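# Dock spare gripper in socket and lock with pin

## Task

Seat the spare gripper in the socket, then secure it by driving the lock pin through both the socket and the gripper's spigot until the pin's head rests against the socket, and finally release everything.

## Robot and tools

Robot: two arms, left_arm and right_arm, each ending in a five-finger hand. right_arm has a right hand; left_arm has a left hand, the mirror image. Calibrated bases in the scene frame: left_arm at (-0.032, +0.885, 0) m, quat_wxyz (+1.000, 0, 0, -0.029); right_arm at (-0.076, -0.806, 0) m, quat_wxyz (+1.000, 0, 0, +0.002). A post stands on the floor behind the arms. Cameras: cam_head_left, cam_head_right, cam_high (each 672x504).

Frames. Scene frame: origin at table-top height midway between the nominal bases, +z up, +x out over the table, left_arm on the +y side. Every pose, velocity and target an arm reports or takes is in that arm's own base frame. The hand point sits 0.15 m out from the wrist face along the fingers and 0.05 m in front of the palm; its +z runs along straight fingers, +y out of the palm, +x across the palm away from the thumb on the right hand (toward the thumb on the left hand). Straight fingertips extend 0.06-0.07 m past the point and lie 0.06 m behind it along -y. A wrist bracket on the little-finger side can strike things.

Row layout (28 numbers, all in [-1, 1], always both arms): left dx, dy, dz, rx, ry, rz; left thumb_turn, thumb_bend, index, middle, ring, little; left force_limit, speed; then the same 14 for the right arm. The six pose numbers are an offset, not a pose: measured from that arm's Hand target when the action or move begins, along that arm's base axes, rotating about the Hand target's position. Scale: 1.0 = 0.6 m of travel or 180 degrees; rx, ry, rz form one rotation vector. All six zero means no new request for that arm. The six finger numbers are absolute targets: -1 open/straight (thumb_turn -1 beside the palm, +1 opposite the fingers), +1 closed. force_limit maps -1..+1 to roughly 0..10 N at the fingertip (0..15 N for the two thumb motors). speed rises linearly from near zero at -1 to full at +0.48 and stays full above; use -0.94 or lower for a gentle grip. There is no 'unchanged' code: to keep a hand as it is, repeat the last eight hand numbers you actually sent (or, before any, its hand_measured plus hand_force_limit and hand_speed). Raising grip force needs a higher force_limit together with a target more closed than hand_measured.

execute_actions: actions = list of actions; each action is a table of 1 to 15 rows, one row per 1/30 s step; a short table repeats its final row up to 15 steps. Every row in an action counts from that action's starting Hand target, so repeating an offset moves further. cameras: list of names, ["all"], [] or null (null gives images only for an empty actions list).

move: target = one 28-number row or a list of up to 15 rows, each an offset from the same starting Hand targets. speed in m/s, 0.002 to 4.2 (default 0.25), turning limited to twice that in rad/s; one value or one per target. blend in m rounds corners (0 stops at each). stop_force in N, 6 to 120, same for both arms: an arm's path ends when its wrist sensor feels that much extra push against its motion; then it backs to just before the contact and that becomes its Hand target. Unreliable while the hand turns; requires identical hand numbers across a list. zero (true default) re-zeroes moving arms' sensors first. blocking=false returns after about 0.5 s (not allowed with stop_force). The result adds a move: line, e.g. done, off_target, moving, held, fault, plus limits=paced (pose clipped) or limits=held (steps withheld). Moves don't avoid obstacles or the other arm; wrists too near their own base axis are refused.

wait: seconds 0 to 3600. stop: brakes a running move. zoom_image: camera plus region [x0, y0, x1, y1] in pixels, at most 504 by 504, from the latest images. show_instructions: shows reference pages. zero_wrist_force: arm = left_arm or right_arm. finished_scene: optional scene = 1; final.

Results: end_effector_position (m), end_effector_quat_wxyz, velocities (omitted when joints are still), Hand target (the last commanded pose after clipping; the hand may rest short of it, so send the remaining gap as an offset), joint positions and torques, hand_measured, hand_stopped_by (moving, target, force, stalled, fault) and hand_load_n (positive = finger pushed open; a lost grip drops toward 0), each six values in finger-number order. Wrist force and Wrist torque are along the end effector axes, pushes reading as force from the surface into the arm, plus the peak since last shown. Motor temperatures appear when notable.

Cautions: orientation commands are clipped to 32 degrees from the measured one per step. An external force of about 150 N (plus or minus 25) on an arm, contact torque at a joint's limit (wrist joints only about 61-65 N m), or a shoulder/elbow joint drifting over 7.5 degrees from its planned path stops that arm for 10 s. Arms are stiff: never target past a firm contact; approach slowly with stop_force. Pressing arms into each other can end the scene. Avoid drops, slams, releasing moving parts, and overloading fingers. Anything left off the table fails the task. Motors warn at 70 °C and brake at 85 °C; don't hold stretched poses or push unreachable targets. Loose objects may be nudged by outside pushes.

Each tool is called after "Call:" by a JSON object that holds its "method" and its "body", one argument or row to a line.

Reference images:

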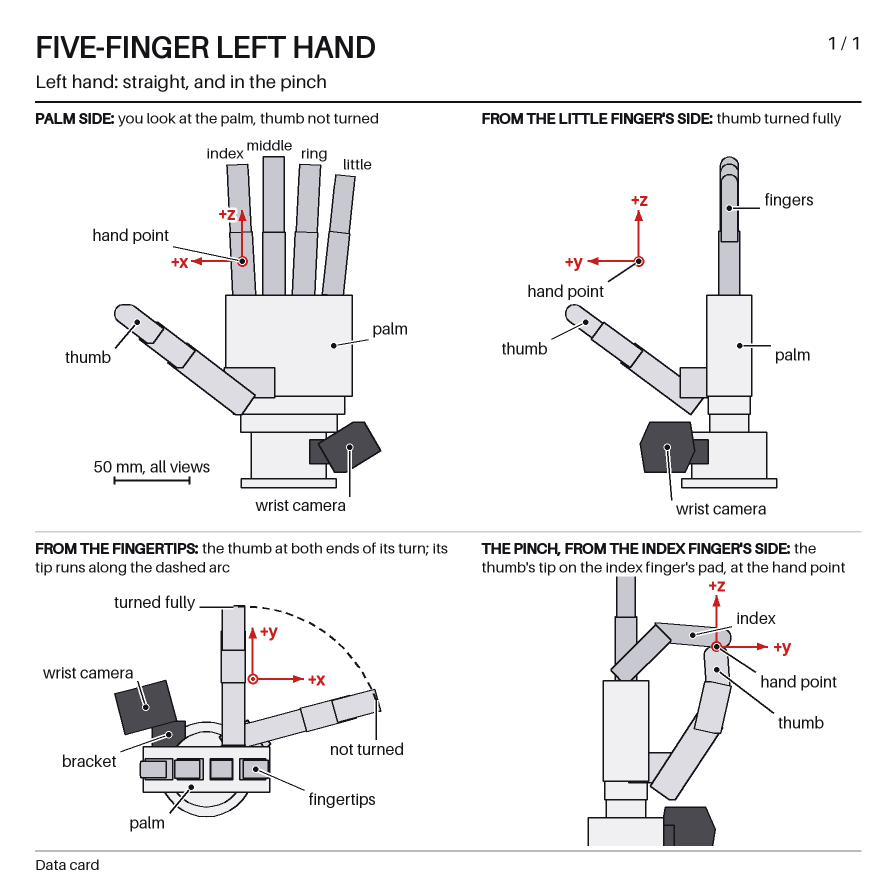

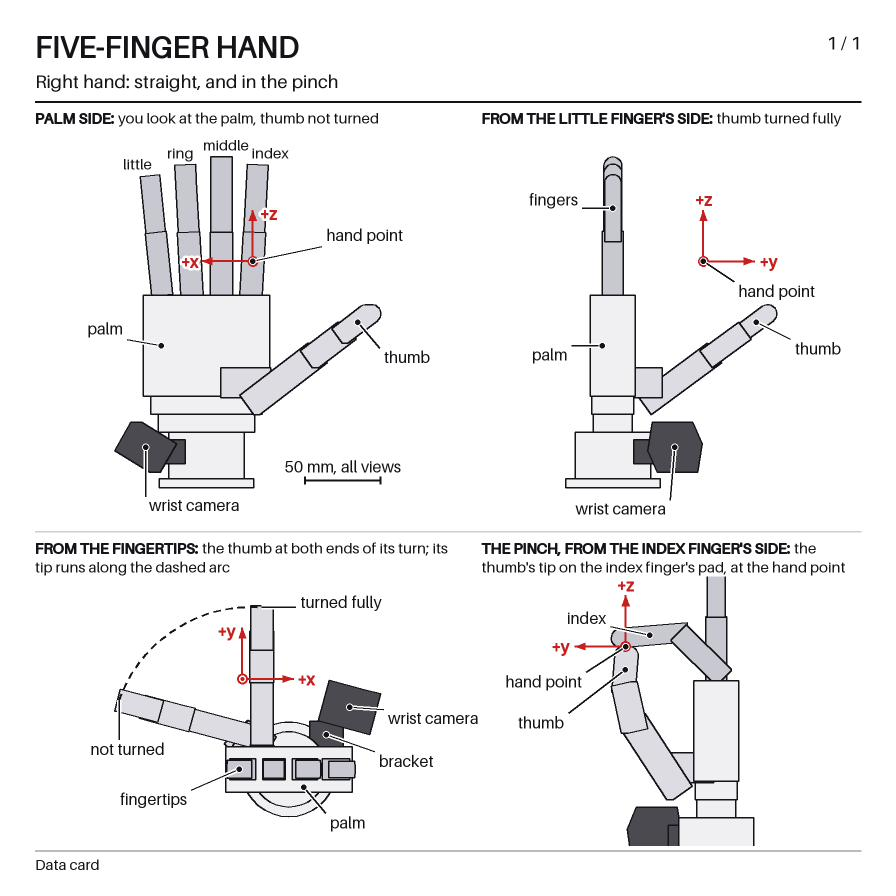

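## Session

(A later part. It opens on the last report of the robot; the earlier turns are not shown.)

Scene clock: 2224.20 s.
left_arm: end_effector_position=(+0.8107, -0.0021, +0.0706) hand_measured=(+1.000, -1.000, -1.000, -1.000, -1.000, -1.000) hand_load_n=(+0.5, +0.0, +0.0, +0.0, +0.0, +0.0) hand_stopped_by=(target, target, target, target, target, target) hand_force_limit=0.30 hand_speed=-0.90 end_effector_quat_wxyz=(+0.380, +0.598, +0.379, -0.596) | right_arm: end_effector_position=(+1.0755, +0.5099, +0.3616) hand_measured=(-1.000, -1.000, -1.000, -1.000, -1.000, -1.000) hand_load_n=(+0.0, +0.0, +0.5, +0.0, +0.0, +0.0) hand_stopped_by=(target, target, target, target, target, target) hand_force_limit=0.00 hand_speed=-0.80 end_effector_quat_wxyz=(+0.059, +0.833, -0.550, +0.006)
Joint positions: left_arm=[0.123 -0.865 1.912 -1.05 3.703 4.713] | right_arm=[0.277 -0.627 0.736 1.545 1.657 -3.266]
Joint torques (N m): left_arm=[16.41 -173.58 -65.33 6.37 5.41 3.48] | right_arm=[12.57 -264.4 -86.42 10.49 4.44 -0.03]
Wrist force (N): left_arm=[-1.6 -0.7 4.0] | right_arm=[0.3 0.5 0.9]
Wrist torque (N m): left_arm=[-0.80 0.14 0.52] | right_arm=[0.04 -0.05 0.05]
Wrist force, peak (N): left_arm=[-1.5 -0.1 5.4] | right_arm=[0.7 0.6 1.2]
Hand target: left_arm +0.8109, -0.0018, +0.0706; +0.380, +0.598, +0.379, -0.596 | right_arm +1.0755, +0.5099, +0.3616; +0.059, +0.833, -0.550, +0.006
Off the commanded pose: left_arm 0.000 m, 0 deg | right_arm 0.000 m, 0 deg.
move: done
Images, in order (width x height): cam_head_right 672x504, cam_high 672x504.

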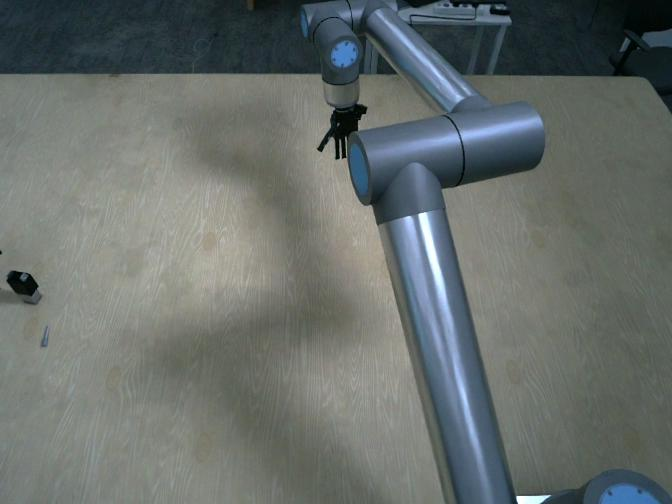

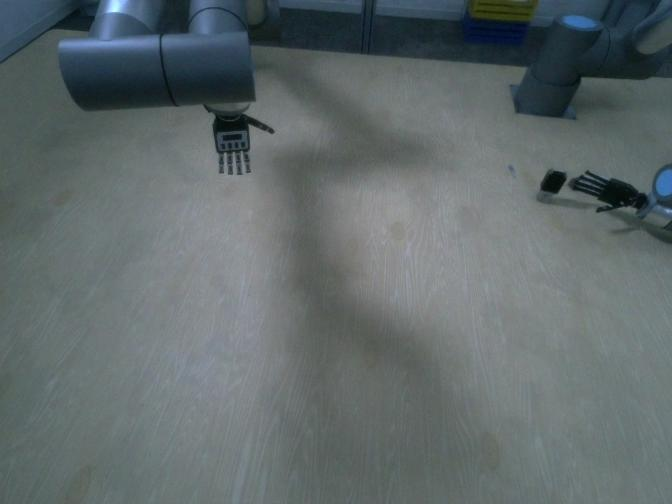

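Call:
{"method": "execute_actions", "body": {
  "actions": [],
  "cameras": ["all"]
}}

Scene clock: 2240.17 s.
left_arm: end_effector_position=(+0.8109, -0.0018, +0.0706) hand_measured=(+1.000, -1.000, -1.000, -1.000, -1.000, -1.000) hand_load_n=(+0.5, +0.0, +0.0, +0.0, +0.0, +0.0) hand_stopped_by=(target, target, target, target, target, target) hand_force_limit=0.30 hand_speed=-0.90 end_effector_quat_wxyz=(+0.380, +0.598, +0.379, -0.596) | right_arm: end_effector_position=(+1.0755, +0.5099, +0.3616) hand_measured=(-1.000, -1.000, -1.000, -1.000, -1.000, -1.000) hand_load_n=(+0.0, +0.0, +0.0, +0.0, +0.0, +0.0) hand_stopped_by=(target, target, target, target, target, target) hand_force_limit=0.00 hand_speed=-0.80 end_effector_quat_wxyz=(+0.059, +0.833, -0.550, +0.006)
Joint positions: left_arm=[0.124 -0.864 1.912 -1.049 3.704 4.713] | right_arm=[0.277 -0.627 0.736 1.545 1.657 -3.266]
Joint velocities: within noise
Joint torques (N m): left_arm=[16.48 -168.89 -68.61 6.56 4.49 3.34] | right_arm=[12.18 -261.93 -87.41 10 4.79 0.18]
Motor temperatures (°C): left_arm=[26 30 32 31 33 32] | right_arm=[26 32 30 32 34 32]
Wrist force (N): left_arm=[-1.7 -0.9 3.7] | right_arm=[0.1 0.5 0.8]
Wrist torque (N m): left_arm=[-0.81 0.16 0.52] | right_arm=[0.05 -0.02 0.05]
Wrist force, peak (N): left_arm=[-1.9 -1.2 4.2] | right_arm=[0.6 0.4 1.5]
Hand target: left_arm +0.8109, -0.0018, +0.0706; +0.380, +0.598, +0.379, -0.596 | right_arm +1.0755, +0.5099, +0.3616; +0.059, +0.833, -0.550, +0.006
Off the commanded pose: left_arm 0.000 m, 0 deg | right_arm 0.000 m, 0 deg.

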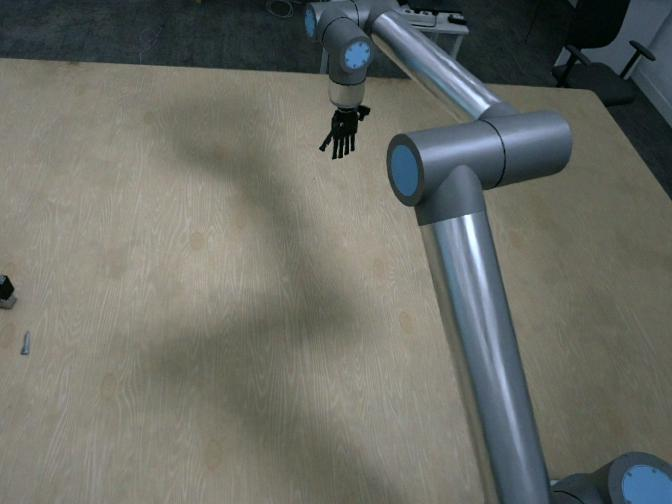

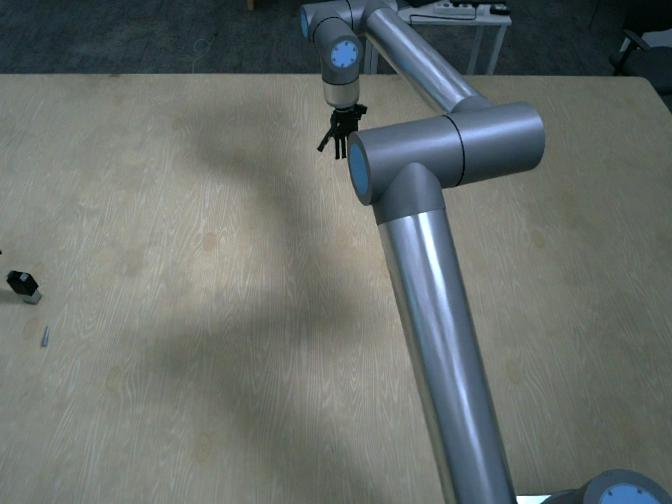

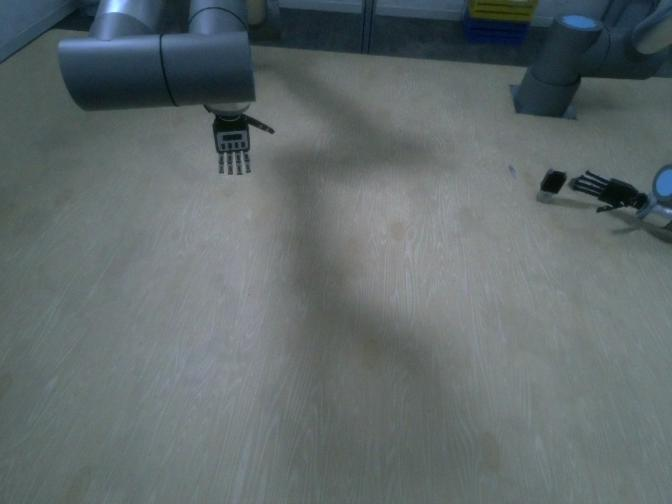

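Call:
{"method": "zoom_image", "body": {
  "camera": "cam_head_right",
  "region": [0, 260, 80, 360]
}}

Call:
{"method": "zoom_image", "body": {
  "camera": "cam_high",
  "region": [490, 150, 590, 225]
}}

Scaled by 5.040.

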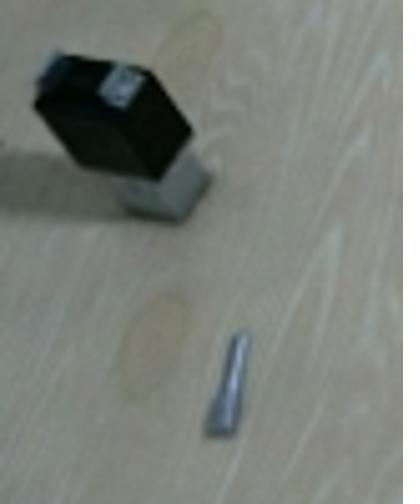

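Scaled by 5.040.

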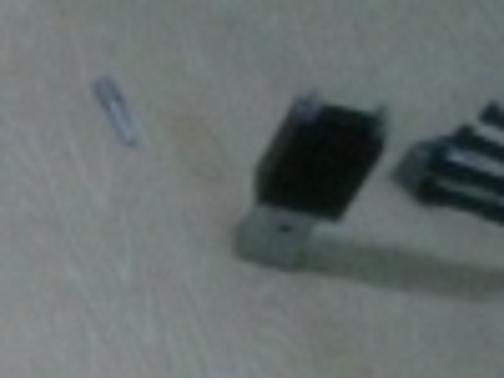

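Call:
{"method": "move", "body": {
  "target": [
    [0,0,0.42,0,0,0,1,-1,-1,-1,-1,-1,0.3,-0.9,0,0,0,0,0,0,-1,-1,-1,-1,-1,-1,0,-0.8],
    [-0.2,-0.2,0.5,0,0,-0.35,1,-1,-1,-1,-1,-1,0.3,-0.9,0,0,0,0,0,0,-1,-1,-1,-1,-1,-1,0,-0.8]
  ],
  "speed": 0.25,
  "blend": [0.03,0]
}}

Scene clock: 2344.00 s.
left_arm: end_effector_position=(+0.6910, -0.1217, +0.3706) hand_measured=(+1.000, -1.000, -1.000, -1.000, -1.000, -1.000) hand_load_n=(+0.5, +0.0, +0.0, +0.0, +0.0, +0.0) hand_stopped_by=(target, target, target, target, target, target) hand_force_limit=0.30 hand_speed=-0.90 end_effector_quat_wxyz=(+0.013, +0.707, +0.011, -0.707) | right_arm: end_effector_position=(+1.0755, +0.5099, +0.3616) hand_measured=(-1.000, -1.000, -1.000, -1.000, -1.000, -1.000) hand_load_n=(+0.0, +0.0, +0.0, +0.0, +0.0, +0.0) hand_stopped_by=(target, target, target, target, target, target) hand_force_limit=0.00 hand_speed=-0.80 end_effector_quat_wxyz=(+0.059, +0.833, -0.550, +0.006)
Joint positions: left_arm=[-0.251 -1.081 1.722 -0.642 4.428 4.715] | right_arm=[0.277 -0.627 0.736 1.545 1.657 -3.266]
Joint torques (N m): left_arm=[-27.34 -195.74 -53.4 9.41 2.57 3.23] | right_arm=[12.41 -260.49 -87.69 10.61 4.81 0.14]
Wrist force (N): left_arm=[-2.3 -0.9 3.8] | right_arm=[0.4 0.6 0.8]
Wrist torque (N m): left_arm=[-0.91 0.32 0.69] | right_arm=[0.07 -0.06 0.07]
Wrist force, peak (N): left_arm=[-4.3 -1.2 4.2] | right_arm=[0.4 0.9 1.4]
Hand target: left_arm +0.6909, -0.1218, +0.3706; +0.013, +0.707, +0.011, -0.707 | right_arm +1.0755, +0.5099, +0.3616; +0.059, +0.833, -0.550, +0.006
Off the commanded pose: left_arm 0.000 m, 0 deg | right_arm 0.000 m, 0 deg.
move: done

Call:
{"method": "move", "body": {
  "target": [-0.1515,-0.2137,-0.0343,0,0,-0.45,1,-1,-1,-1,-1,-1,0.3,-0.9,0,0,0,0,0,0,-1,-1,-1,-1,-1,-1,0,-0.8],
  "speed": 0.25
}}

Scene clock: 2350.17 s.
left_arm: end_effector_position=(+0.6000, -0.2499, +0.3500) hand_measured=(+1.000, -1.000, -1.000, -1.000, -1.000, -1.000) hand_load_n=(+0.5, +0.0, +0.0, +0.0, +0.0, +0.0) hand_stopped_by=(target, target, target, target, target, target) hand_force_limit=0.30 hand_speed=-0.90 end_effector_quat_wxyz=(-0.449, +0.545, -0.451, -0.546) | right_arm: end_effector_position=(+1.0755, +0.5099, +0.3616) hand_measured=(-1.000, -1.000, -1.000, -1.000, -1.000, -1.000) hand_load_n=(+0.5, +0.0, +0.0, +0.0, +0.0, +0.0) hand_stopped_by=(target, target, target, target, target, target) hand_force_limit=0.00 hand_speed=-0.80 end_effector_quat_wxyz=(+0.059, +0.833, -0.550, +0.006)
Joint positions: left_arm=[-0.878 -1.162 1.894 -0.733 5.214 4.716] | right_arm=[0.277 -0.627 0.736 1.545 1.657 -3.266]
Joint torques (N m): left_arm=[-34.64 -179.91 -49.68 1.04 6.2 3.75] | right_arm=[6.79 -261.64 -87.78 10.15 4.81 0.08]
Wrist force (N): left_arm=[-2.3 -0.5 4.1] | right_arm=[0.4 0.4 1.0]
Wrist torque (N m): left_arm=[-0.84 0.27 0.53] | right_arm=[0.02 -0.07 0.06]
Wrist force, peak (N): left_arm=[-2.6 -0.8 4.9] | right_arm=[0.6 0.3 1.4]
Hand target: left_arm +0.6000, -0.2500, +0.3500; -0.449, +0.545, -0.451, -0.546 | right_arm +1.0755, +0.5099, +0.3616; +0.059, +0.833, -0.550, +0.006
Off the commanded pose: left_arm 0.000 m, 0 deg | right_arm 0.000 m, 0 deg.
move: done

Call:
{"method": "move", "body": {
  "target": [0,0,0,0.095,-0.491,0,1,-1,-1,-1,-1,-1,0.3,-0.9,0,0,0,0,0,0,-1,-1,-1,-1,-1,-1,0,-0.8],
  "speed": 0.3,
  "cameras": ["all"]
}}

Call:
{"method": "zoom_image", "body": {
  "camera": "cam_head_right",
  "region": [30, 315, 62, 355]
}}

Call:
{"method": "zoom_image", "body": {
  "camera": "cam_high",
  "region": [500, 155, 530, 190]
}}

Scene clock: 2391.13 s.
left_arm: end_effector_position=(+0.6000, -0.2500, +0.3500) hand_measured=(+1.000, -1.000, -1.000, -1.000, -1.000, -1.000) hand_load_n=(+0.0, +0.0, +0.0, +0.0, -0.5, -0.5) hand_stopped_by=(target, target, target, target, target, target) hand_force_limit=0.30 hand_speed=-0.90 end_effector_quat_wxyz=(+0.704, -0.704, -0.066, +0.068) | right_arm: end_effector_position=(+1.0755, +0.5099, +0.3616) hand_measured=(-1.000, -1.000, -1.000, -1.000, -1.000, -1.000) hand_load_n=(+0.0, +0.0, +0.0, +0.0, +0.0, +0.0) hand_stopped_by=(target, target, target, target, target, target) hand_force_limit=0.00 hand_speed=-0.80 end_effector_quat_wxyz=(+0.059, +0.833, -0.550, +0.006)
Joint positions: left_arm=[-0.974 -1.24 1.964 -0.722 5.119 3.144] | right_arm=[0.277 -0.627 0.736 1.545 1.657 -3.266]
Joint torques (N m): left_arm=[-29.48 -110.02 -49.75 1.08 -3.05 -3.2] | right_arm=[7.3 -262.54 -86.24 10.39 5.14 0.27]
Wrist force (N): left_arm=[-1.9 -0.4 4.1] | right_arm=[0.2 0.4 1.1]
Wrist torque (N m): left_arm=[-0.44 0.45 0.26] | right_arm=[0.02 -0.03 0.05]
Wrist force, peak (N): left_arm=[-2.4 -0.8 4.9] | right_arm=[0.4 0.7 1.4]
Hand target: left_arm +0.6000, -0.2500, +0.3500; +0.704, -0.704, -0.066, +0.068 | right_arm +1.0755, +0.5099, +0.3616; +0.059, +0.833, -0.550, +0.006
Off the commanded pose: left_arm 0.000 m, 0 deg | right_arm 0.000 m, 0 deg.
move: done

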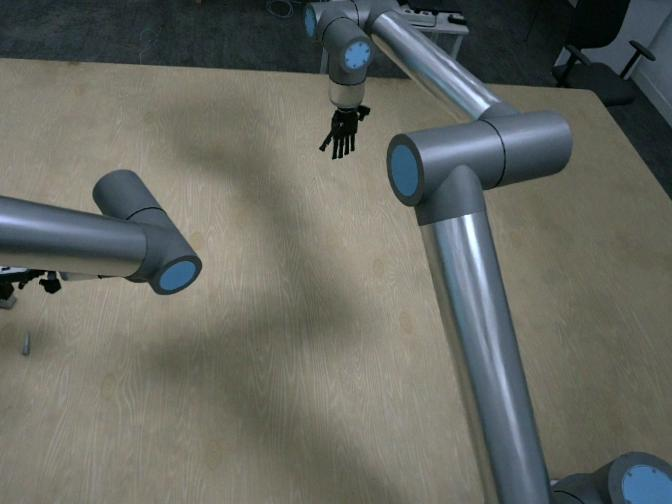

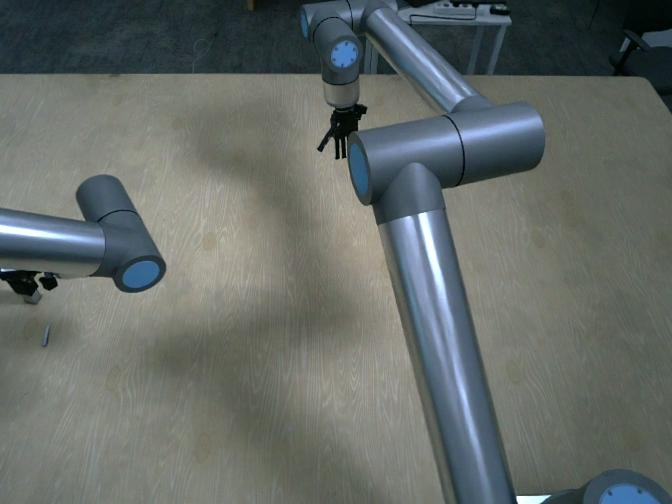

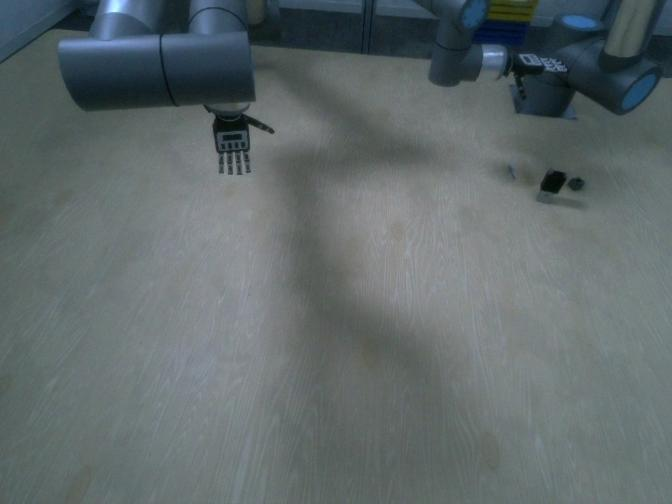

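Scaled by 12.600.

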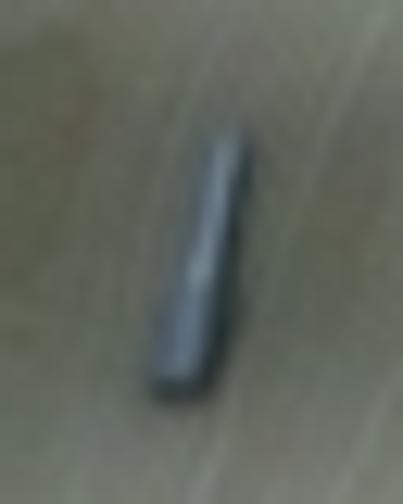

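Scaled by 14.400.

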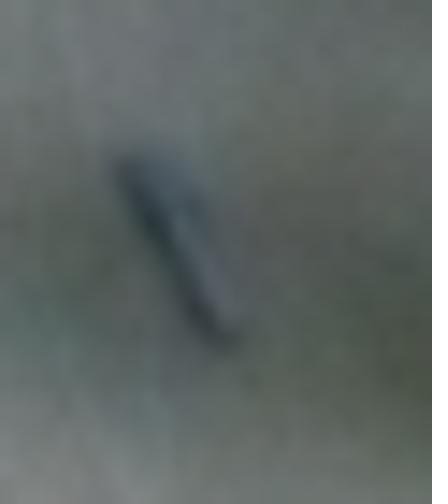

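Call:
{"method": "move", "body": {
  "target": [-0.0103,0.0418,-0.3833,-0.109,-0.0212,0,1,-0.3,-0.25,-0.25,-1,-1,0.3,-0.5,0,0,0,0,0,0,-1,-1,-1,-1,-1,-1,0,-0.8],
  "speed": 0.2,
  "cameras": ["all"]
}}

Call:
{"method": "zoom_image", "body": {
  "camera": "cam_head_right",
  "region": [0, 280, 80, 380]
}}

Call:
{"method": "zoom_image", "body": {
  "camera": "cam_high",
  "region": [480, 130, 560, 210]
}}

Call:
{"method": "zoom_image", "body": {
  "camera": "cam_head_left",
  "region": [0, 290, 80, 370]
}}

Scene clock: 2449.20 s.
left_arm: end_effector_position=(+0.5938, -0.2249, +0.1201) hand_measured=(+1.000, -0.300, -0.250, -0.250, -1.000, -1.000) hand_load_n=(+0.0, +0.0, +0.0, +0.0, +0.0, +0.0) hand_stopped_by=(target, target, target, target, target, target) hand_force_limit=0.30 hand_speed=-0.50 end_effector_quat_wxyz=(-0.572, +0.815, +0.077, -0.055) | right_arm: end_effector_position=(+1.0755, +0.5099, +0.3616) hand_measured=(-1.000, -1.000, -1.000, -1.000, -1.000, -1.000) hand_load_n=(+0.0, +0.0, +0.0, +0.0, +0.0, +0.0) hand_stopped_by=(target, target, target, target, target, target) hand_force_limit=0.00 hand_speed=-0.80 end_effector_quat_wxyz=(+0.059, +0.833, -0.550, +0.006)
Joint positions: left_arm=[-0.942 -1.203 2.188 -1.366 5.123 3.302] | right_arm=[0.277 -0.627 0.736 1.545 1.657 -3.266]
Joint torques (N m): left_arm=[15.56 -106.85 -38.16 -1.38 0.47 5.08] | right_arm=[11.88 -264.59 -89.85 10.12 5.31 -0.51]
Wrist force (N): left_arm=[-1.0 -0.8 4.9] | right_arm=[0.0 0.8 0.7]
Wrist torque (N m): left_arm=[-0.72 0.44 -0.09] | right_arm=[0.09 0.01 0.05]
Wrist force, peak (N): left_arm=[-1.8 -0.7 6.1] | right_arm=[0.5 0.4 1.4]
Hand target: left_arm +0.5938, -0.2249, +0.1200; -0.571, +0.815, +0.077, -0.055 | right_arm +1.0755, +0.5099, +0.3616; +0.059, +0.833, -0.550, +0.006
Off the commanded pose: left_arm 0.000 m, 0 deg | right_arm 0.000 m, 0 deg.
move: done

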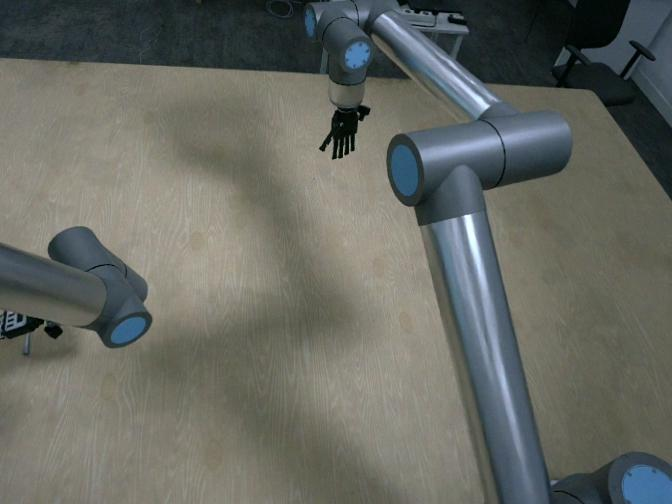

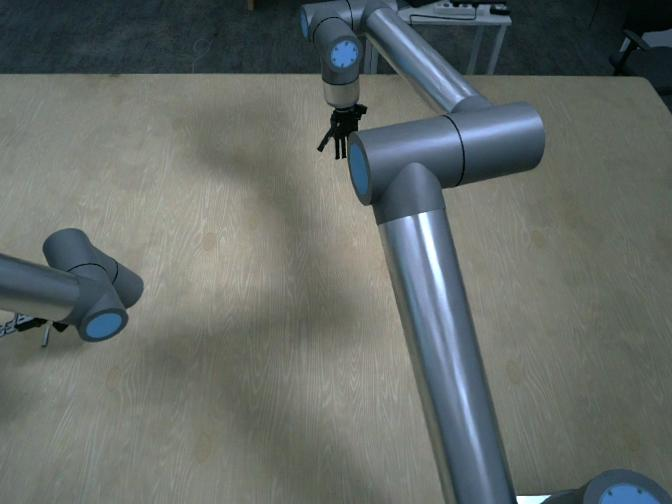

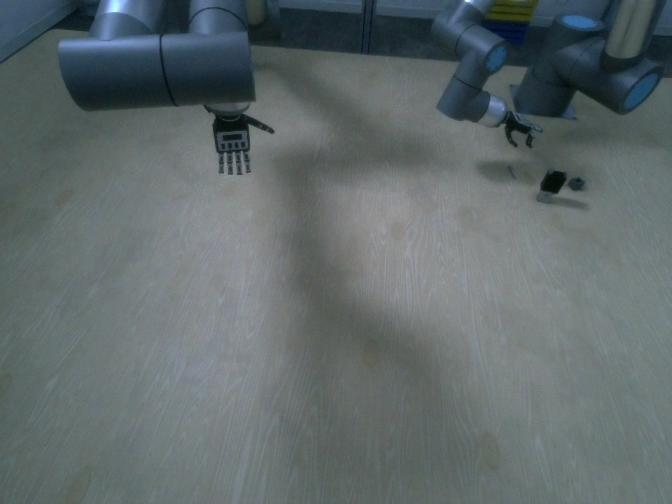

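Scaled by 5.040.

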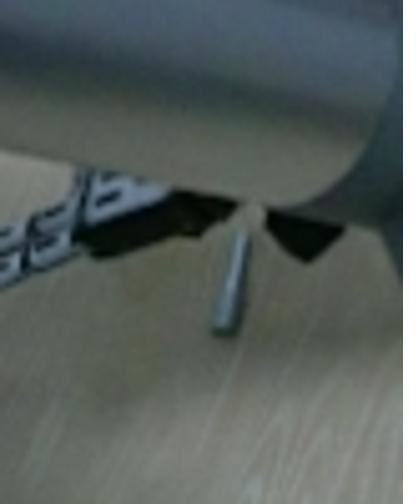

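Scaled by 6.300.

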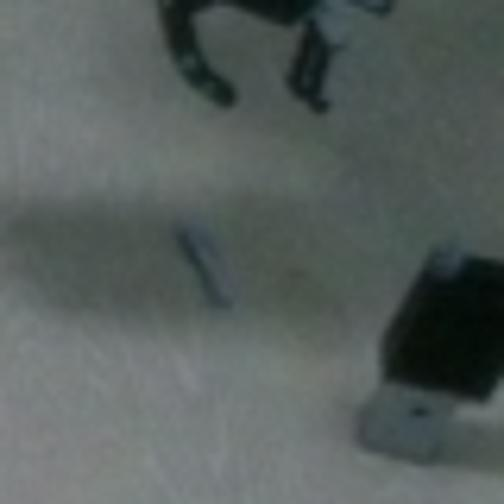

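Scaled by 6.300.

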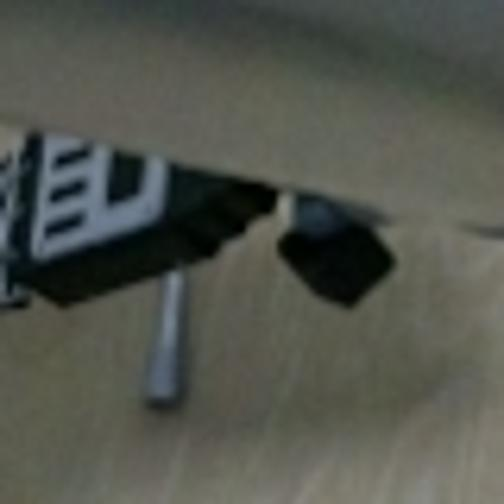

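Call:
{"method": "move", "body": {
  "target": [0.0017,0.0033,-0.125,0,0,0,1,-0.3,-0.25,-0.25,-1,-1,0.3,-0.5,0,0,0,0,0,0,-1,-1,-1,-1,-1,-1,0,-0.8],
  "speed": 0.1,
  "cameras": ["cam_high"]
}}

Call:
{"method": "zoom_image", "body": {
  "camera": "cam_high",
  "region": [490, 135, 550, 195]
}}

Scene clock: 2462.80 s.
left_arm: end_effector_position=(+0.5948, -0.2229, +0.0452) hand_measured=(+1.000, -0.300, -0.250, -0.250, -1.000, -1.000) hand_load_n=(+0.0, +0.0, +0.0, +0.0, +0.0, +0.0) hand_stopped_by=(target, target, target, target, target, target) hand_force_limit=0.30 hand_speed=-0.50 end_effector_quat_wxyz=(-0.571, +0.815, +0.077, -0.055) | right_arm: end_effector_position=(+1.0755, +0.5099, +0.3616) hand_measured=(-1.000, -1.000, -1.000, -1.000, -1.000, -1.000) hand_load_n=(+0.0, -0.5, +0.0, +0.0, +0.0, +0.0) hand_stopped_by=(target, target, target, target, target, target) hand_force_limit=0.00 hand_speed=-0.80 end_effector_quat_wxyz=(+0.059, +0.833, -0.550, +0.006)
Joint positions: left_arm=[-0.939 -1.111 2.213 -1.483 5.126 3.303] | right_arm=[0.277 -0.627 0.736 1.545 1.657 -3.266]
Joint torques (N m): left_arm=[19.29 -128.53 -23.65 -2.01 3.8 5.28] | right_arm=[10.65 -267.84 -89.08 10.54 5.48 0.6]
Wrist force (N): left_arm=[-1.9 -0.7 4.4] | right_arm=[0.3 0.3 0.7]
Wrist torque (N m): left_arm=[-0.68 0.63 -0.24] | right_arm=[0.03 -0.04 0.05]
Wrist force, peak (N): left_arm=[-1.3 -0.4 5.2] | right_arm=[0.3 0.2 1.5]
Hand target: left_arm +0.5948, -0.2229, +0.0450; -0.571, +0.815, +0.077, -0.055 | right_arm +1.0755, +0.5099, +0.3616; +0.059, +0.833, -0.550, +0.006
Off the commanded pose: left_arm 0.000 m, 0 deg | right_arm 0.000 m, 0 deg.
move: done

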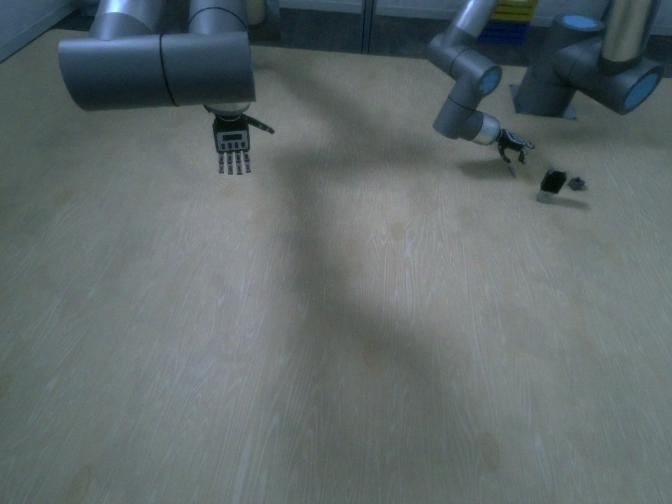

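Scaled by 8.400.

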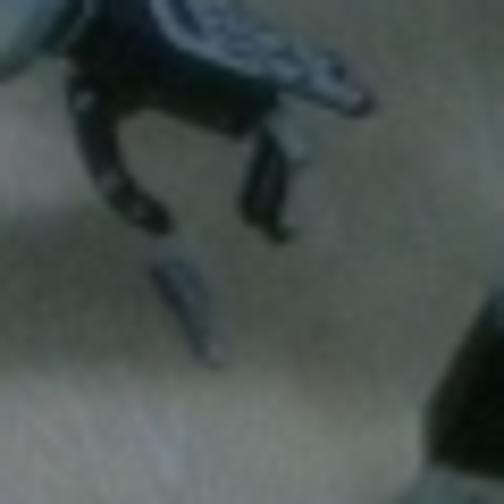

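Call:
{"method": "move", "body": {
  "target": [0,0,-0.025,0,0,0,1,-0.3,-0.25,-0.25,-1,-1,0.3,-0.5,0,0,0,0,0,0,-1,-1,-1,-1,-1,-1,0,-0.8],
  "speed": 0.05,
  "cameras": ["all"]
}}

Call:
{"method": "zoom_image", "body": {
  "camera": "cam_high",
  "region": [495, 145, 535, 185]
}}

Call:
{"method": "zoom_image", "body": {
  "camera": "cam_head_left",
  "region": [0, 310, 60, 370]
}}

Call:
{"method": "zoom_image", "body": {
  "camera": "cam_head_right",
  "region": [20, 310, 80, 370]
}}

Scene clock: 2483.20 s.
left_arm: end_effector_position=(+0.5948, -0.2229, +0.0302) hand_measured=(+1.000, -0.300, -0.250, -0.250, -1.000, -1.000) hand_load_n=(+0.0, +0.0, +0.0, +0.0, -0.5, +0.0) hand_stopped_by=(target, target, target, target, target, target) hand_force_limit=0.30 hand_speed=-0.50 end_effector_quat_wxyz=(-0.571, +0.815, +0.077, -0.055) | right_arm: end_effector_position=(+1.0755, +0.5099, +0.3616) hand_measured=(-1.000, -1.000, -1.000, -1.000, -1.000, -1.000) hand_load_n=(+0.0, +0.0, +0.0, +0.0, +0.0, +0.0) hand_stopped_by=(target, target, target, target, target, target) hand_force_limit=0.00 hand_speed=-0.80 end_effector_quat_wxyz=(+0.059, +0.833, -0.550, +0.006)
Joint positions: left_arm=[-0.939 -1.091 2.216 -1.506 5.126 3.303] | right_arm=[0.277 -0.627 0.736 1.545 1.657 -3.266]
Joint torques (N m): left_arm=[13.74 -122.13 -21.63 -5.56 2.48 4.1] | right_arm=[9.56 -262.83 -89.18 9.77 5.54 0.62]
Wrist force (N): left_arm=[-1.7 -1.0 4.3] | right_arm=[0.4 0.6 1.2]
Wrist torque (N m): left_arm=[-0.72 0.61 -0.23] | right_arm=[0.05 -0.07 0.07]
Wrist force, peak (N): left_arm=[-1.8 -1.3 5.0] | right_arm=[0.5 0.7 1.4]
Hand target: left_arm +0.5948, -0.2229, +0.0300; -0.571, +0.815, +0.077, -0.055 | right_arm +1.0755, +0.5099, +0.3616; +0.059, +0.833, -0.550, +0.006
Off the commanded pose: left_arm 0.000 m, 0 deg | right_arm 0.000 m, 0 deg.
move: done

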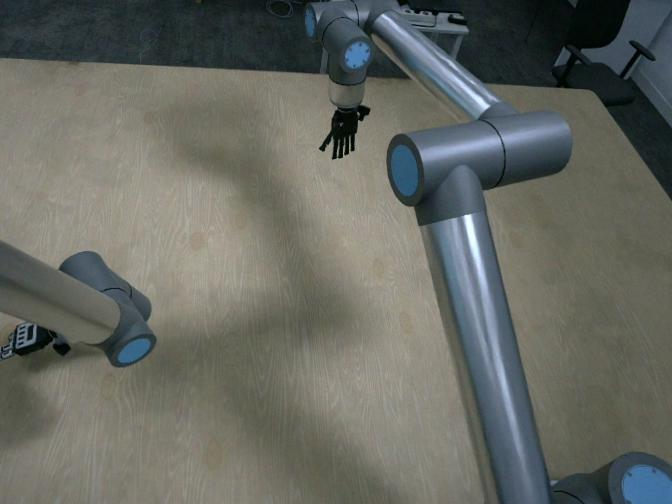

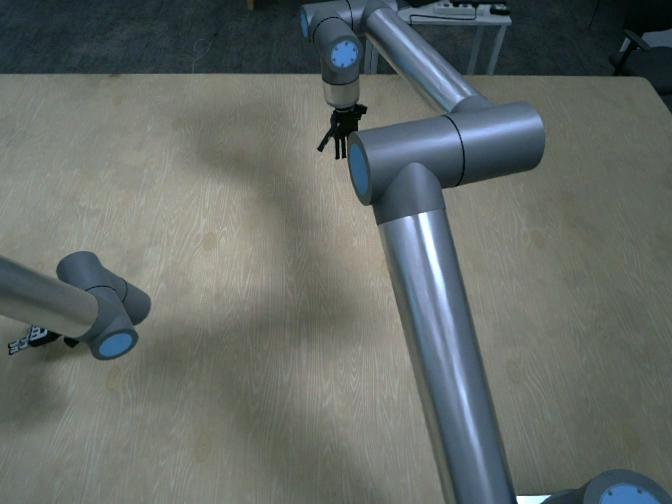

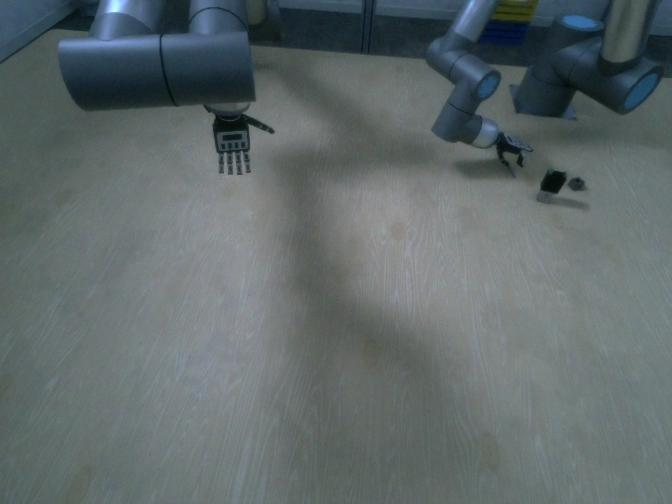

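Scaled by 12.600.

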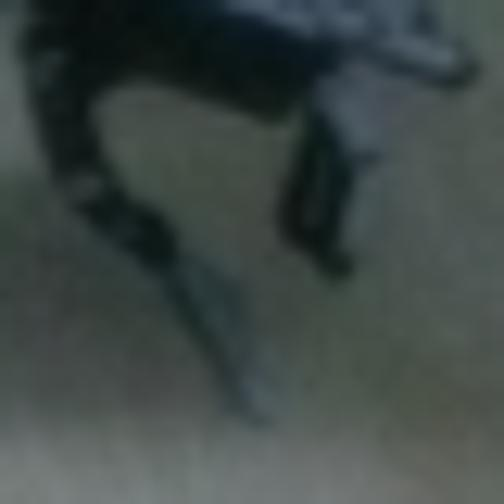

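Scaled by 8.400.

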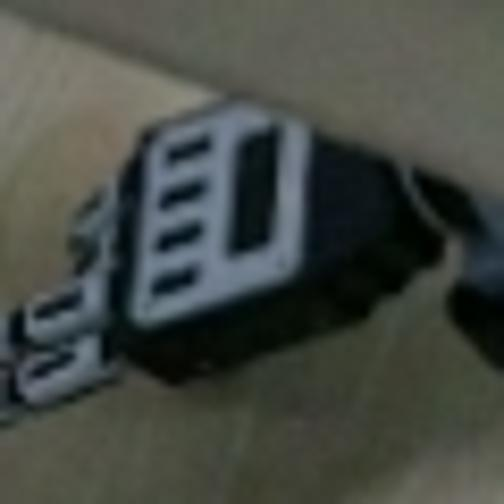

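Scaled by 8.400.

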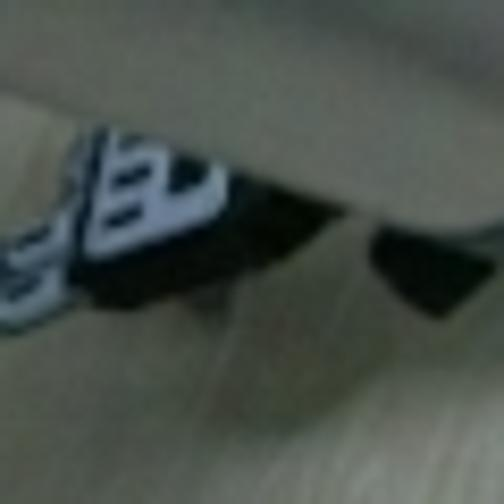

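Call:
{"method": "move", "body": {
  "target": [0.0047,-0.0058,0.0083,0,0,0,1,-0.3,-0.25,-0.25,-1,-1,0.3,-0.5,0,0,0,0,0,0,-1,-1,-1,-1,-1,-1,0,-0.8],
  "speed": 0.03
}}

Call:
{"method": "move", "body": {
  "target": [0,0,-0.045,0,0,0,1,-0.3,-0.25,-0.25,-1,-1,0.3,-0.5,0,0,0,0,0,0,-1,-1,-1,-1,-1,-1,0,-0.8],
  "speed": 0.006,
  "stop_force": 6,
  "cameras": ["cam_high"]
}}

Call:
{"method": "zoom_image", "body": {
  "camera": "cam_high",
  "region": [495, 145, 535, 185]
}}

Scene clock: 2512.90 s.
left_arm: end_effector_position=(+0.5975, -0.2263, +0.0349) hand_measured=(+1.000, -0.300, -0.250, -0.250, -1.000, -1.000) hand_load_n=(+0.0, +0.5, +0.0, +0.0, +0.0, +0.0) hand_stopped_by=(target, target, target, target, target, target) hand_force_limit=0.30 hand_speed=-0.50 end_effector_quat_wxyz=(-0.571, +0.815, +0.077, -0.055) | right_arm: end_effector_position=(+1.0755, +0.5099, +0.3616) hand_measured=(-1.000, -1.000, -1.000, -1.000, -1.000, -1.000) hand_load_n=(+0.0, +0.0, +0.0, +0.0, +0.0, +0.0) hand_stopped_by=(target, target, target, target, target, target) hand_force_limit=0.00 hand_speed=-0.80 end_effector_quat_wxyz=(+0.059, +0.833, -0.550, +0.006)
Joint positions: left_arm=[-0.939 -1.095 2.209 -1.495 5.126 3.303] | right_arm=[0.277 -0.627 0.736 1.545 1.657 -3.266]
Joint torques (N m): left_arm=[17.97 -171.81 -60.94 2.32 3.99 5.46] | right_arm=[14.47 -265.72 -89.23 10.14 5.79 -0.24]
Wrist force (N): left_arm=[-1.8 -0.8 4.3] | right_arm=[0.3 0.4 0.7]
Wrist torque (N m): left_arm=[-0.70 0.62 -0.23] | right_arm=[0.04 -0.03 0.06]
Wrist force, peak (N): left_arm=[-2.0 -0.5 5.2] | right_arm=[0.7 0.5 1.3]
Hand target: left_arm +0.5976, -0.2264, +0.0350; -0.571, +0.815, +0.077, -0.055 | right_arm +1.0755, +0.5099, +0.3616; +0.059, +0.833, -0.550, +0.006
Off the commanded pose: left_arm 0.000 m, 0 deg | right_arm 0.000 m, 0 deg.
move: done

Scene clock: 2517.87 s.
left_arm: end_effector_position=(+0.5976, -0.2264, +0.0123) hand_measured=(+1.000, -0.300, -0.250, -0.250, -1.000, -1.000) hand_load_n=(+0.0, +0.0, +0.0, +0.0, +0.0, +0.0) hand_stopped_by=(target, target, target, target, target, target) hand_force_limit=0.30 hand_speed=-0.50 end_effector_quat_wxyz=(-0.571, +0.815, +0.077, -0.055) | right_arm: end_effector_position=(+1.0755, +0.5099, +0.3616) hand_measured=(-1.000, -1.000, -1.000, -1.000, -1.000, -1.000) hand_load_n=(+0.0, +0.0, +0.0, +0.0, +0.0, +0.0) hand_stopped_by=(target, target, target, target, target, target) hand_force_limit=0.00 hand_speed=-0.80 end_effector_quat_wxyz=(+0.059, +0.833, -0.550, +0.006)
Joint positions: left_arm=[-0.939 -1.065 2.213 -1.529 5.126 3.303] | right_arm=[0.277 -0.627 0.736 1.545 1.657 -3.266]
Joint torques (N m): left_arm=[19.22 -165.9 -32.44 2.08 3.69 4.58] | right_arm=[15.13 -262.79 -86.78 10.26 4.52 0.22]
Wrist force (N): left_arm=[-1.3 -8.4 -1.0] | right_arm=[0.3 0.6 1.0]
Wrist torque (N m): left_arm=[-0.40 0.40 -0.04] | right_arm=[0.04 -0.04 0.06]
Wrist force, peak (N): left_arm=[-0.6 -13.3 -5.0] | right_arm=[0.9 0.6 1.1]
Hand target: left_arm +0.5976, -0.2264, +0.0123; -0.571, +0.815, +0.077, -0.055 (not the last commanded pose) | right_arm +1.0755, +0.5099, +0.3616; +0.059, +0.833, -0.550, +0.006
Off the commanded pose: left_arm 0.004 m, 0 deg | right_arm 0.000 m, 0 deg.
move: contact (left_arm)

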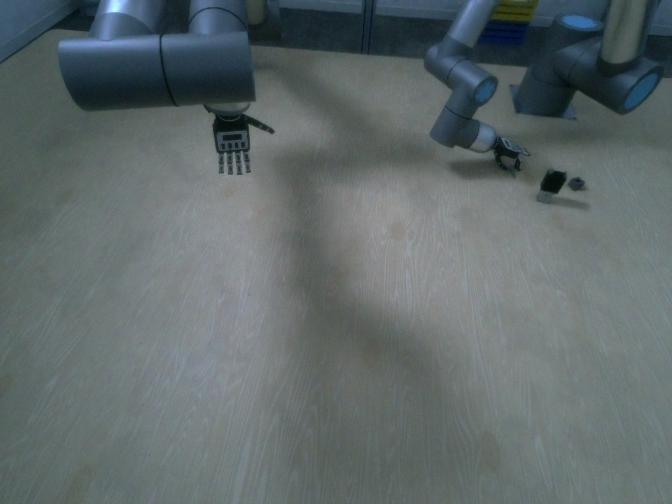

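Scaled by 12.600.

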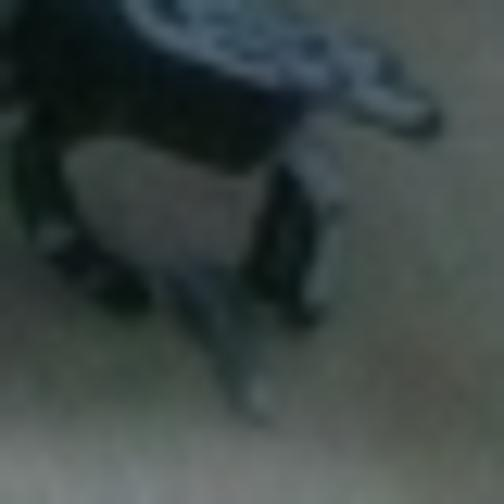

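Call:
{"method": "move", "body": {
  "target": [0,0,0.0078,0,0,0,1,-0.35,-0.25,-0.25,-1,-1,0.3,-0.9,0,0,0,0,0,0,-1,-1,-1,-1,-1,-1,0,-0.8],
  "speed": 0.01
}}

Call:
{"method": "move", "body": {
  "target": [0,0,0,0,0,0,1,-0.35,0.3,0.3,-1,-1,-0.3,-0.94,0,0,0,0,0,0,-1,-1,-1,-1,-1,-1,0,-0.8],
  "cameras": ["cam_high"]
}}

Call:
{"method": "zoom_image", "body": {
  "camera": "cam_high",
  "region": [495, 145, 535, 185]
}}

Scene clock: 2533.43 s.
left_arm: end_effector_position=(+0.5976, -0.2264, +0.0167) hand_measured=(+1.000, -0.350, -0.250, -0.250, -1.000, -1.000) hand_load_n=(+0.0, +0.0, +0.0, +0.0, +0.0, +0.0) hand_stopped_by=(target, target, target, target, target, target) hand_force_limit=0.30 hand_speed=-0.90 end_effector_quat_wxyz=(-0.571, +0.815, +0.077, -0.055) | right_arm: end_effector_position=(+1.0755, +0.5099, +0.3616) hand_measured=(-1.000, -1.000, -1.000, -1.000, -1.000, -1.000) hand_load_n=(+0.5, +0.0, +0.0, +0.0, +0.0, +0.0) hand_stopped_by=(target, target, target, target, target, target) hand_force_limit=0.00 hand_speed=-0.80 end_effector_quat_wxyz=(+0.059, +0.833, -0.550, +0.006)
Joint positions: left_arm=[-0.939 -1.071 2.212 -1.523 5.126 3.303] | right_arm=[0.277 -0.627 0.736 1.545 1.657 -3.266]
Joint torques (N m): left_arm=[16.04 -158.12 -62.19 2.29 3.79 4.68] | right_arm=[15.51 -269.6 -87.09 9.65 5.44 0.65]
Wrist force (N): left_arm=[-1.3 -0.9 4.1] | right_arm=[0.5 0.4 1.1]
Wrist torque (N m): left_arm=[-0.68 0.52 -0.19] | right_arm=[0.01 -0.09 0.07]
Wrist force, peak (N): left_arm=[-1.3 -8.7 -1.1] | right_arm=[0.4 0.6 1.5]
Hand target: left_arm +0.5976, -0.2264, +0.0170; -0.571, +0.815, +0.077, -0.055 | right_arm +1.0755, +0.5099, +0.3616; +0.059, +0.833, -0.550, +0.006
Off the commanded pose: left_arm 0.000 m, 0 deg | right_arm 0.000 m, 0 deg.
move: done

Scene clock: 2536.23 s.
left_arm: end_effector_position=(+0.5976, -0.2264, +0.0170) hand_measured=(+1.000, -0.350, +0.178, +0.138, -1.000, -1.000) hand_load_n=(-2.5, +3.5, +4.0, +4.0, -0.5, +0.0) hand_stopped_by=(target, target, force, force, target, target) hand_force_limit=-0.30 hand_speed=-0.94 end_effector_quat_wxyz=(-0.571, +0.815, +0.077, -0.055) | right_arm: end_effector_position=(+1.0755, +0.5099, +0.3616) hand_measured=(-1.000, -1.000, -1.000, -1.000, -1.000, -1.000) hand_load_n=(+0.0, +0.0, +0.0, +0.0, +0.0, +0.0) hand_stopped_by=(target, target, target, target, target, target) hand_force_limit=0.00 hand_speed=-0.80 end_effector_quat_wxyz=(+0.059, +0.833, -0.550, +0.006)
Joint positions: left_arm=[-0.939 -1.071 2.212 -1.522 5.126 3.303] | right_arm=[0.277 -0.627 0.736 1.545 1.657 -3.266]
Joint torques (N m): left_arm=[15.97 -167.38 -61.06 2.32 2.62 4.99] | right_arm=[12.91 -265.77 -89.13 10.61 5.44 0.76]
Wrist force (N): left_arm=[-1.0 -4.3 3.2] | right_arm=[0.2 0.2 0.8]
Wrist torque (N m): left_arm=[-0.67 0.52 -0.16] | right_arm=[0.00 -0.02 0.04]
Wrist force, peak (N): left_arm=[-0.8 -4.8 3.1] | right_arm=[0.7 0.7 1.2]
Hand target: left_arm +0.5976, -0.2264, +0.0170; -0.571, +0.815, +0.077, -0.055 | right_arm +1.0755, +0.5099, +0.3616; +0.059, +0.833, -0.550, +0.006
Off the commanded pose: left_arm 0.000 m, 0 deg | right_arm 0.000 m, 0 deg.
move: done

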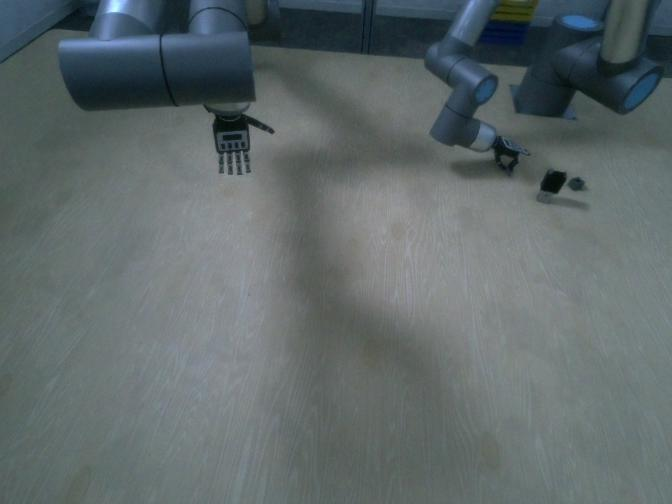

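Scaled by 12.600.

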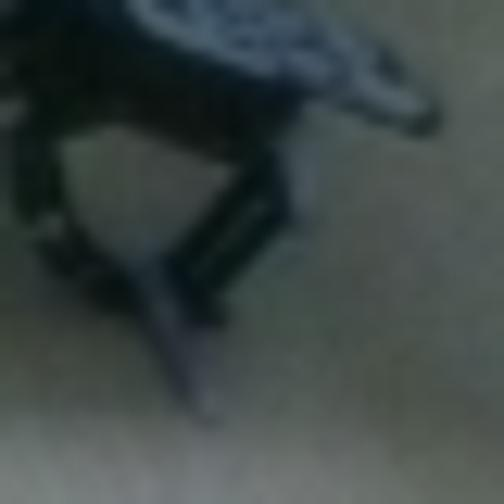

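Call:
{"method": "move", "body": {
  "target": [0,0,0.0025,0,0,0,1,-0.35,0.3,0.3,-1,-1,-0.3,-0.94,0,0,0,0,0,0,-1,-1,-1,-1,-1,-1,0,-0.8],
  "speed": 0.005
}}

Call:
{"method": "move", "body": {
  "target": [0,0,0,0,0,0,1,-0.35,0.35,0.35,-1,-1,0.1,-0.94,0,0,0,0,0,0,-1,-1,-1,-1,-1,-1,0,-0.8]
}}

Scene clock: 2546.07 s.
left_arm: end_effector_position=(+0.5976, -0.2264, +0.0183) hand_measured=(+1.000, -0.352, +0.178, +0.138, -1.000, -1.000) hand_load_n=(-2.0, +5.5, +2.5, +3.0, +0.0, +0.0) hand_stopped_by=(target, target, force, force, target, target) hand_force_limit=-0.30 hand_speed=-0.94 end_effector_quat_wxyz=(-0.571, +0.815, +0.077, -0.055) | right_arm: end_effector_position=(+1.0755, +0.5099, +0.3616) hand_measured=(-1.000, -1.000, -1.000, -1.000, -1.000, -1.000) hand_load_n=(+0.0, +0.0, +0.0, +0.0, +0.0, +0.0) hand_stopped_by=(target, target, target, target, target, target) hand_force_limit=0.00 hand_speed=-0.80 end_effector_quat_wxyz=(+0.059, +0.833, -0.550, +0.006)
Joint positions: left_arm=[-0.939 -1.073 2.212 -1.52 5.126 3.303] | right_arm=[0.277 -0.627 0.736 1.545 1.657 -3.266]
Joint torques (N m): left_arm=[15.04 -156.6 -60.69 2.23 2.09 4.76] | right_arm=[11.23 -264.96 -87.42 10.32 5.08 0.92]
Wrist force (N): left_arm=[-1.3 -0.5 4.5] | right_arm=[0.2 0.6 1.0]
Wrist torque (N m): left_arm=[-0.69 0.54 -0.19] | right_arm=[0.06 -0.03 0.06]
Wrist force, peak (N): left_arm=[-1.3 -5.2 2.9] | right_arm=[0.8 0.4 1.4]
Hand target: left_arm +0.5976, -0.2264, +0.0185; -0.571, +0.815, +0.077, -0.055 | right_arm +1.0755, +0.5099, +0.3616; +0.059, +0.833, -0.550, +0.006
Off the commanded pose: left_arm 0.000 m, 0 deg | right_arm 0.000 m, 0 deg.
move: done

Scene clock: 2546.57 s.
left_arm: end_effector_position=(+0.5976, -0.2264, +0.0185) hand_measured=(+1.000, -0.352, +0.204, +0.154, -1.000, -1.000) hand_load_n=(-2.5, +11.5, +6.0, +5.5, +0.0, +0.0) hand_stopped_by=(target, target, force, force, target, target) hand_force_limit=0.10 hand_speed=-0.94 end_effector_quat_wxyz=(-0.571, +0.815, +0.077, -0.055) | right_arm: end_effector_position=(+1.0755, +0.5099, +0.3616) hand_measured=(-1.000, -1.000, -1.000, -1.000, -1.000, -1.000) hand_load_n=(+0.0, +0.0, +0.0, +0.0, +0.0, +0.0) hand_stopped_by=(target, target, target, target, target, target) hand_force_limit=0.00 hand_speed=-0.80 end_effector_quat_wxyz=(+0.059, +0.833, -0.550, +0.006)
Joint positions: left_arm=[-0.939 -1.073 2.212 -1.52 5.126 3.303] | right_arm=[0.277 -0.627 0.736 1.545 1.657 -3.266]
Joint torques (N m): left_arm=[15.05 -169.87 -63.63 2.28 1.76 4.61] | right_arm=[16.14 -263.87 -88.95 10.53 5.33 0.47]
Wrist force (N): left_arm=[-1.2 -0.5 4.6] | right_arm=[0.5 0.4 1.1]
Wrist torque (N m): left_arm=[-0.71 0.53 -0.19] | right_arm=[0.02 -0.07 0.07]
Wrist force, peak (N): left_arm=[-0.9 -0.2 5.0] | right_arm=[0.7 0.5 1.0]
Hand target: left_arm +0.5976, -0.2264, +0.0185; -0.571, +0.815, +0.077, -0.055 | right_arm +1.0755, +0.5099, +0.3616; +0.059, +0.833, -0.550, +0.006
Off the commanded pose: left_arm 0.000 m, 0 deg | right_arm 0.000 m, 0 deg.
move: done


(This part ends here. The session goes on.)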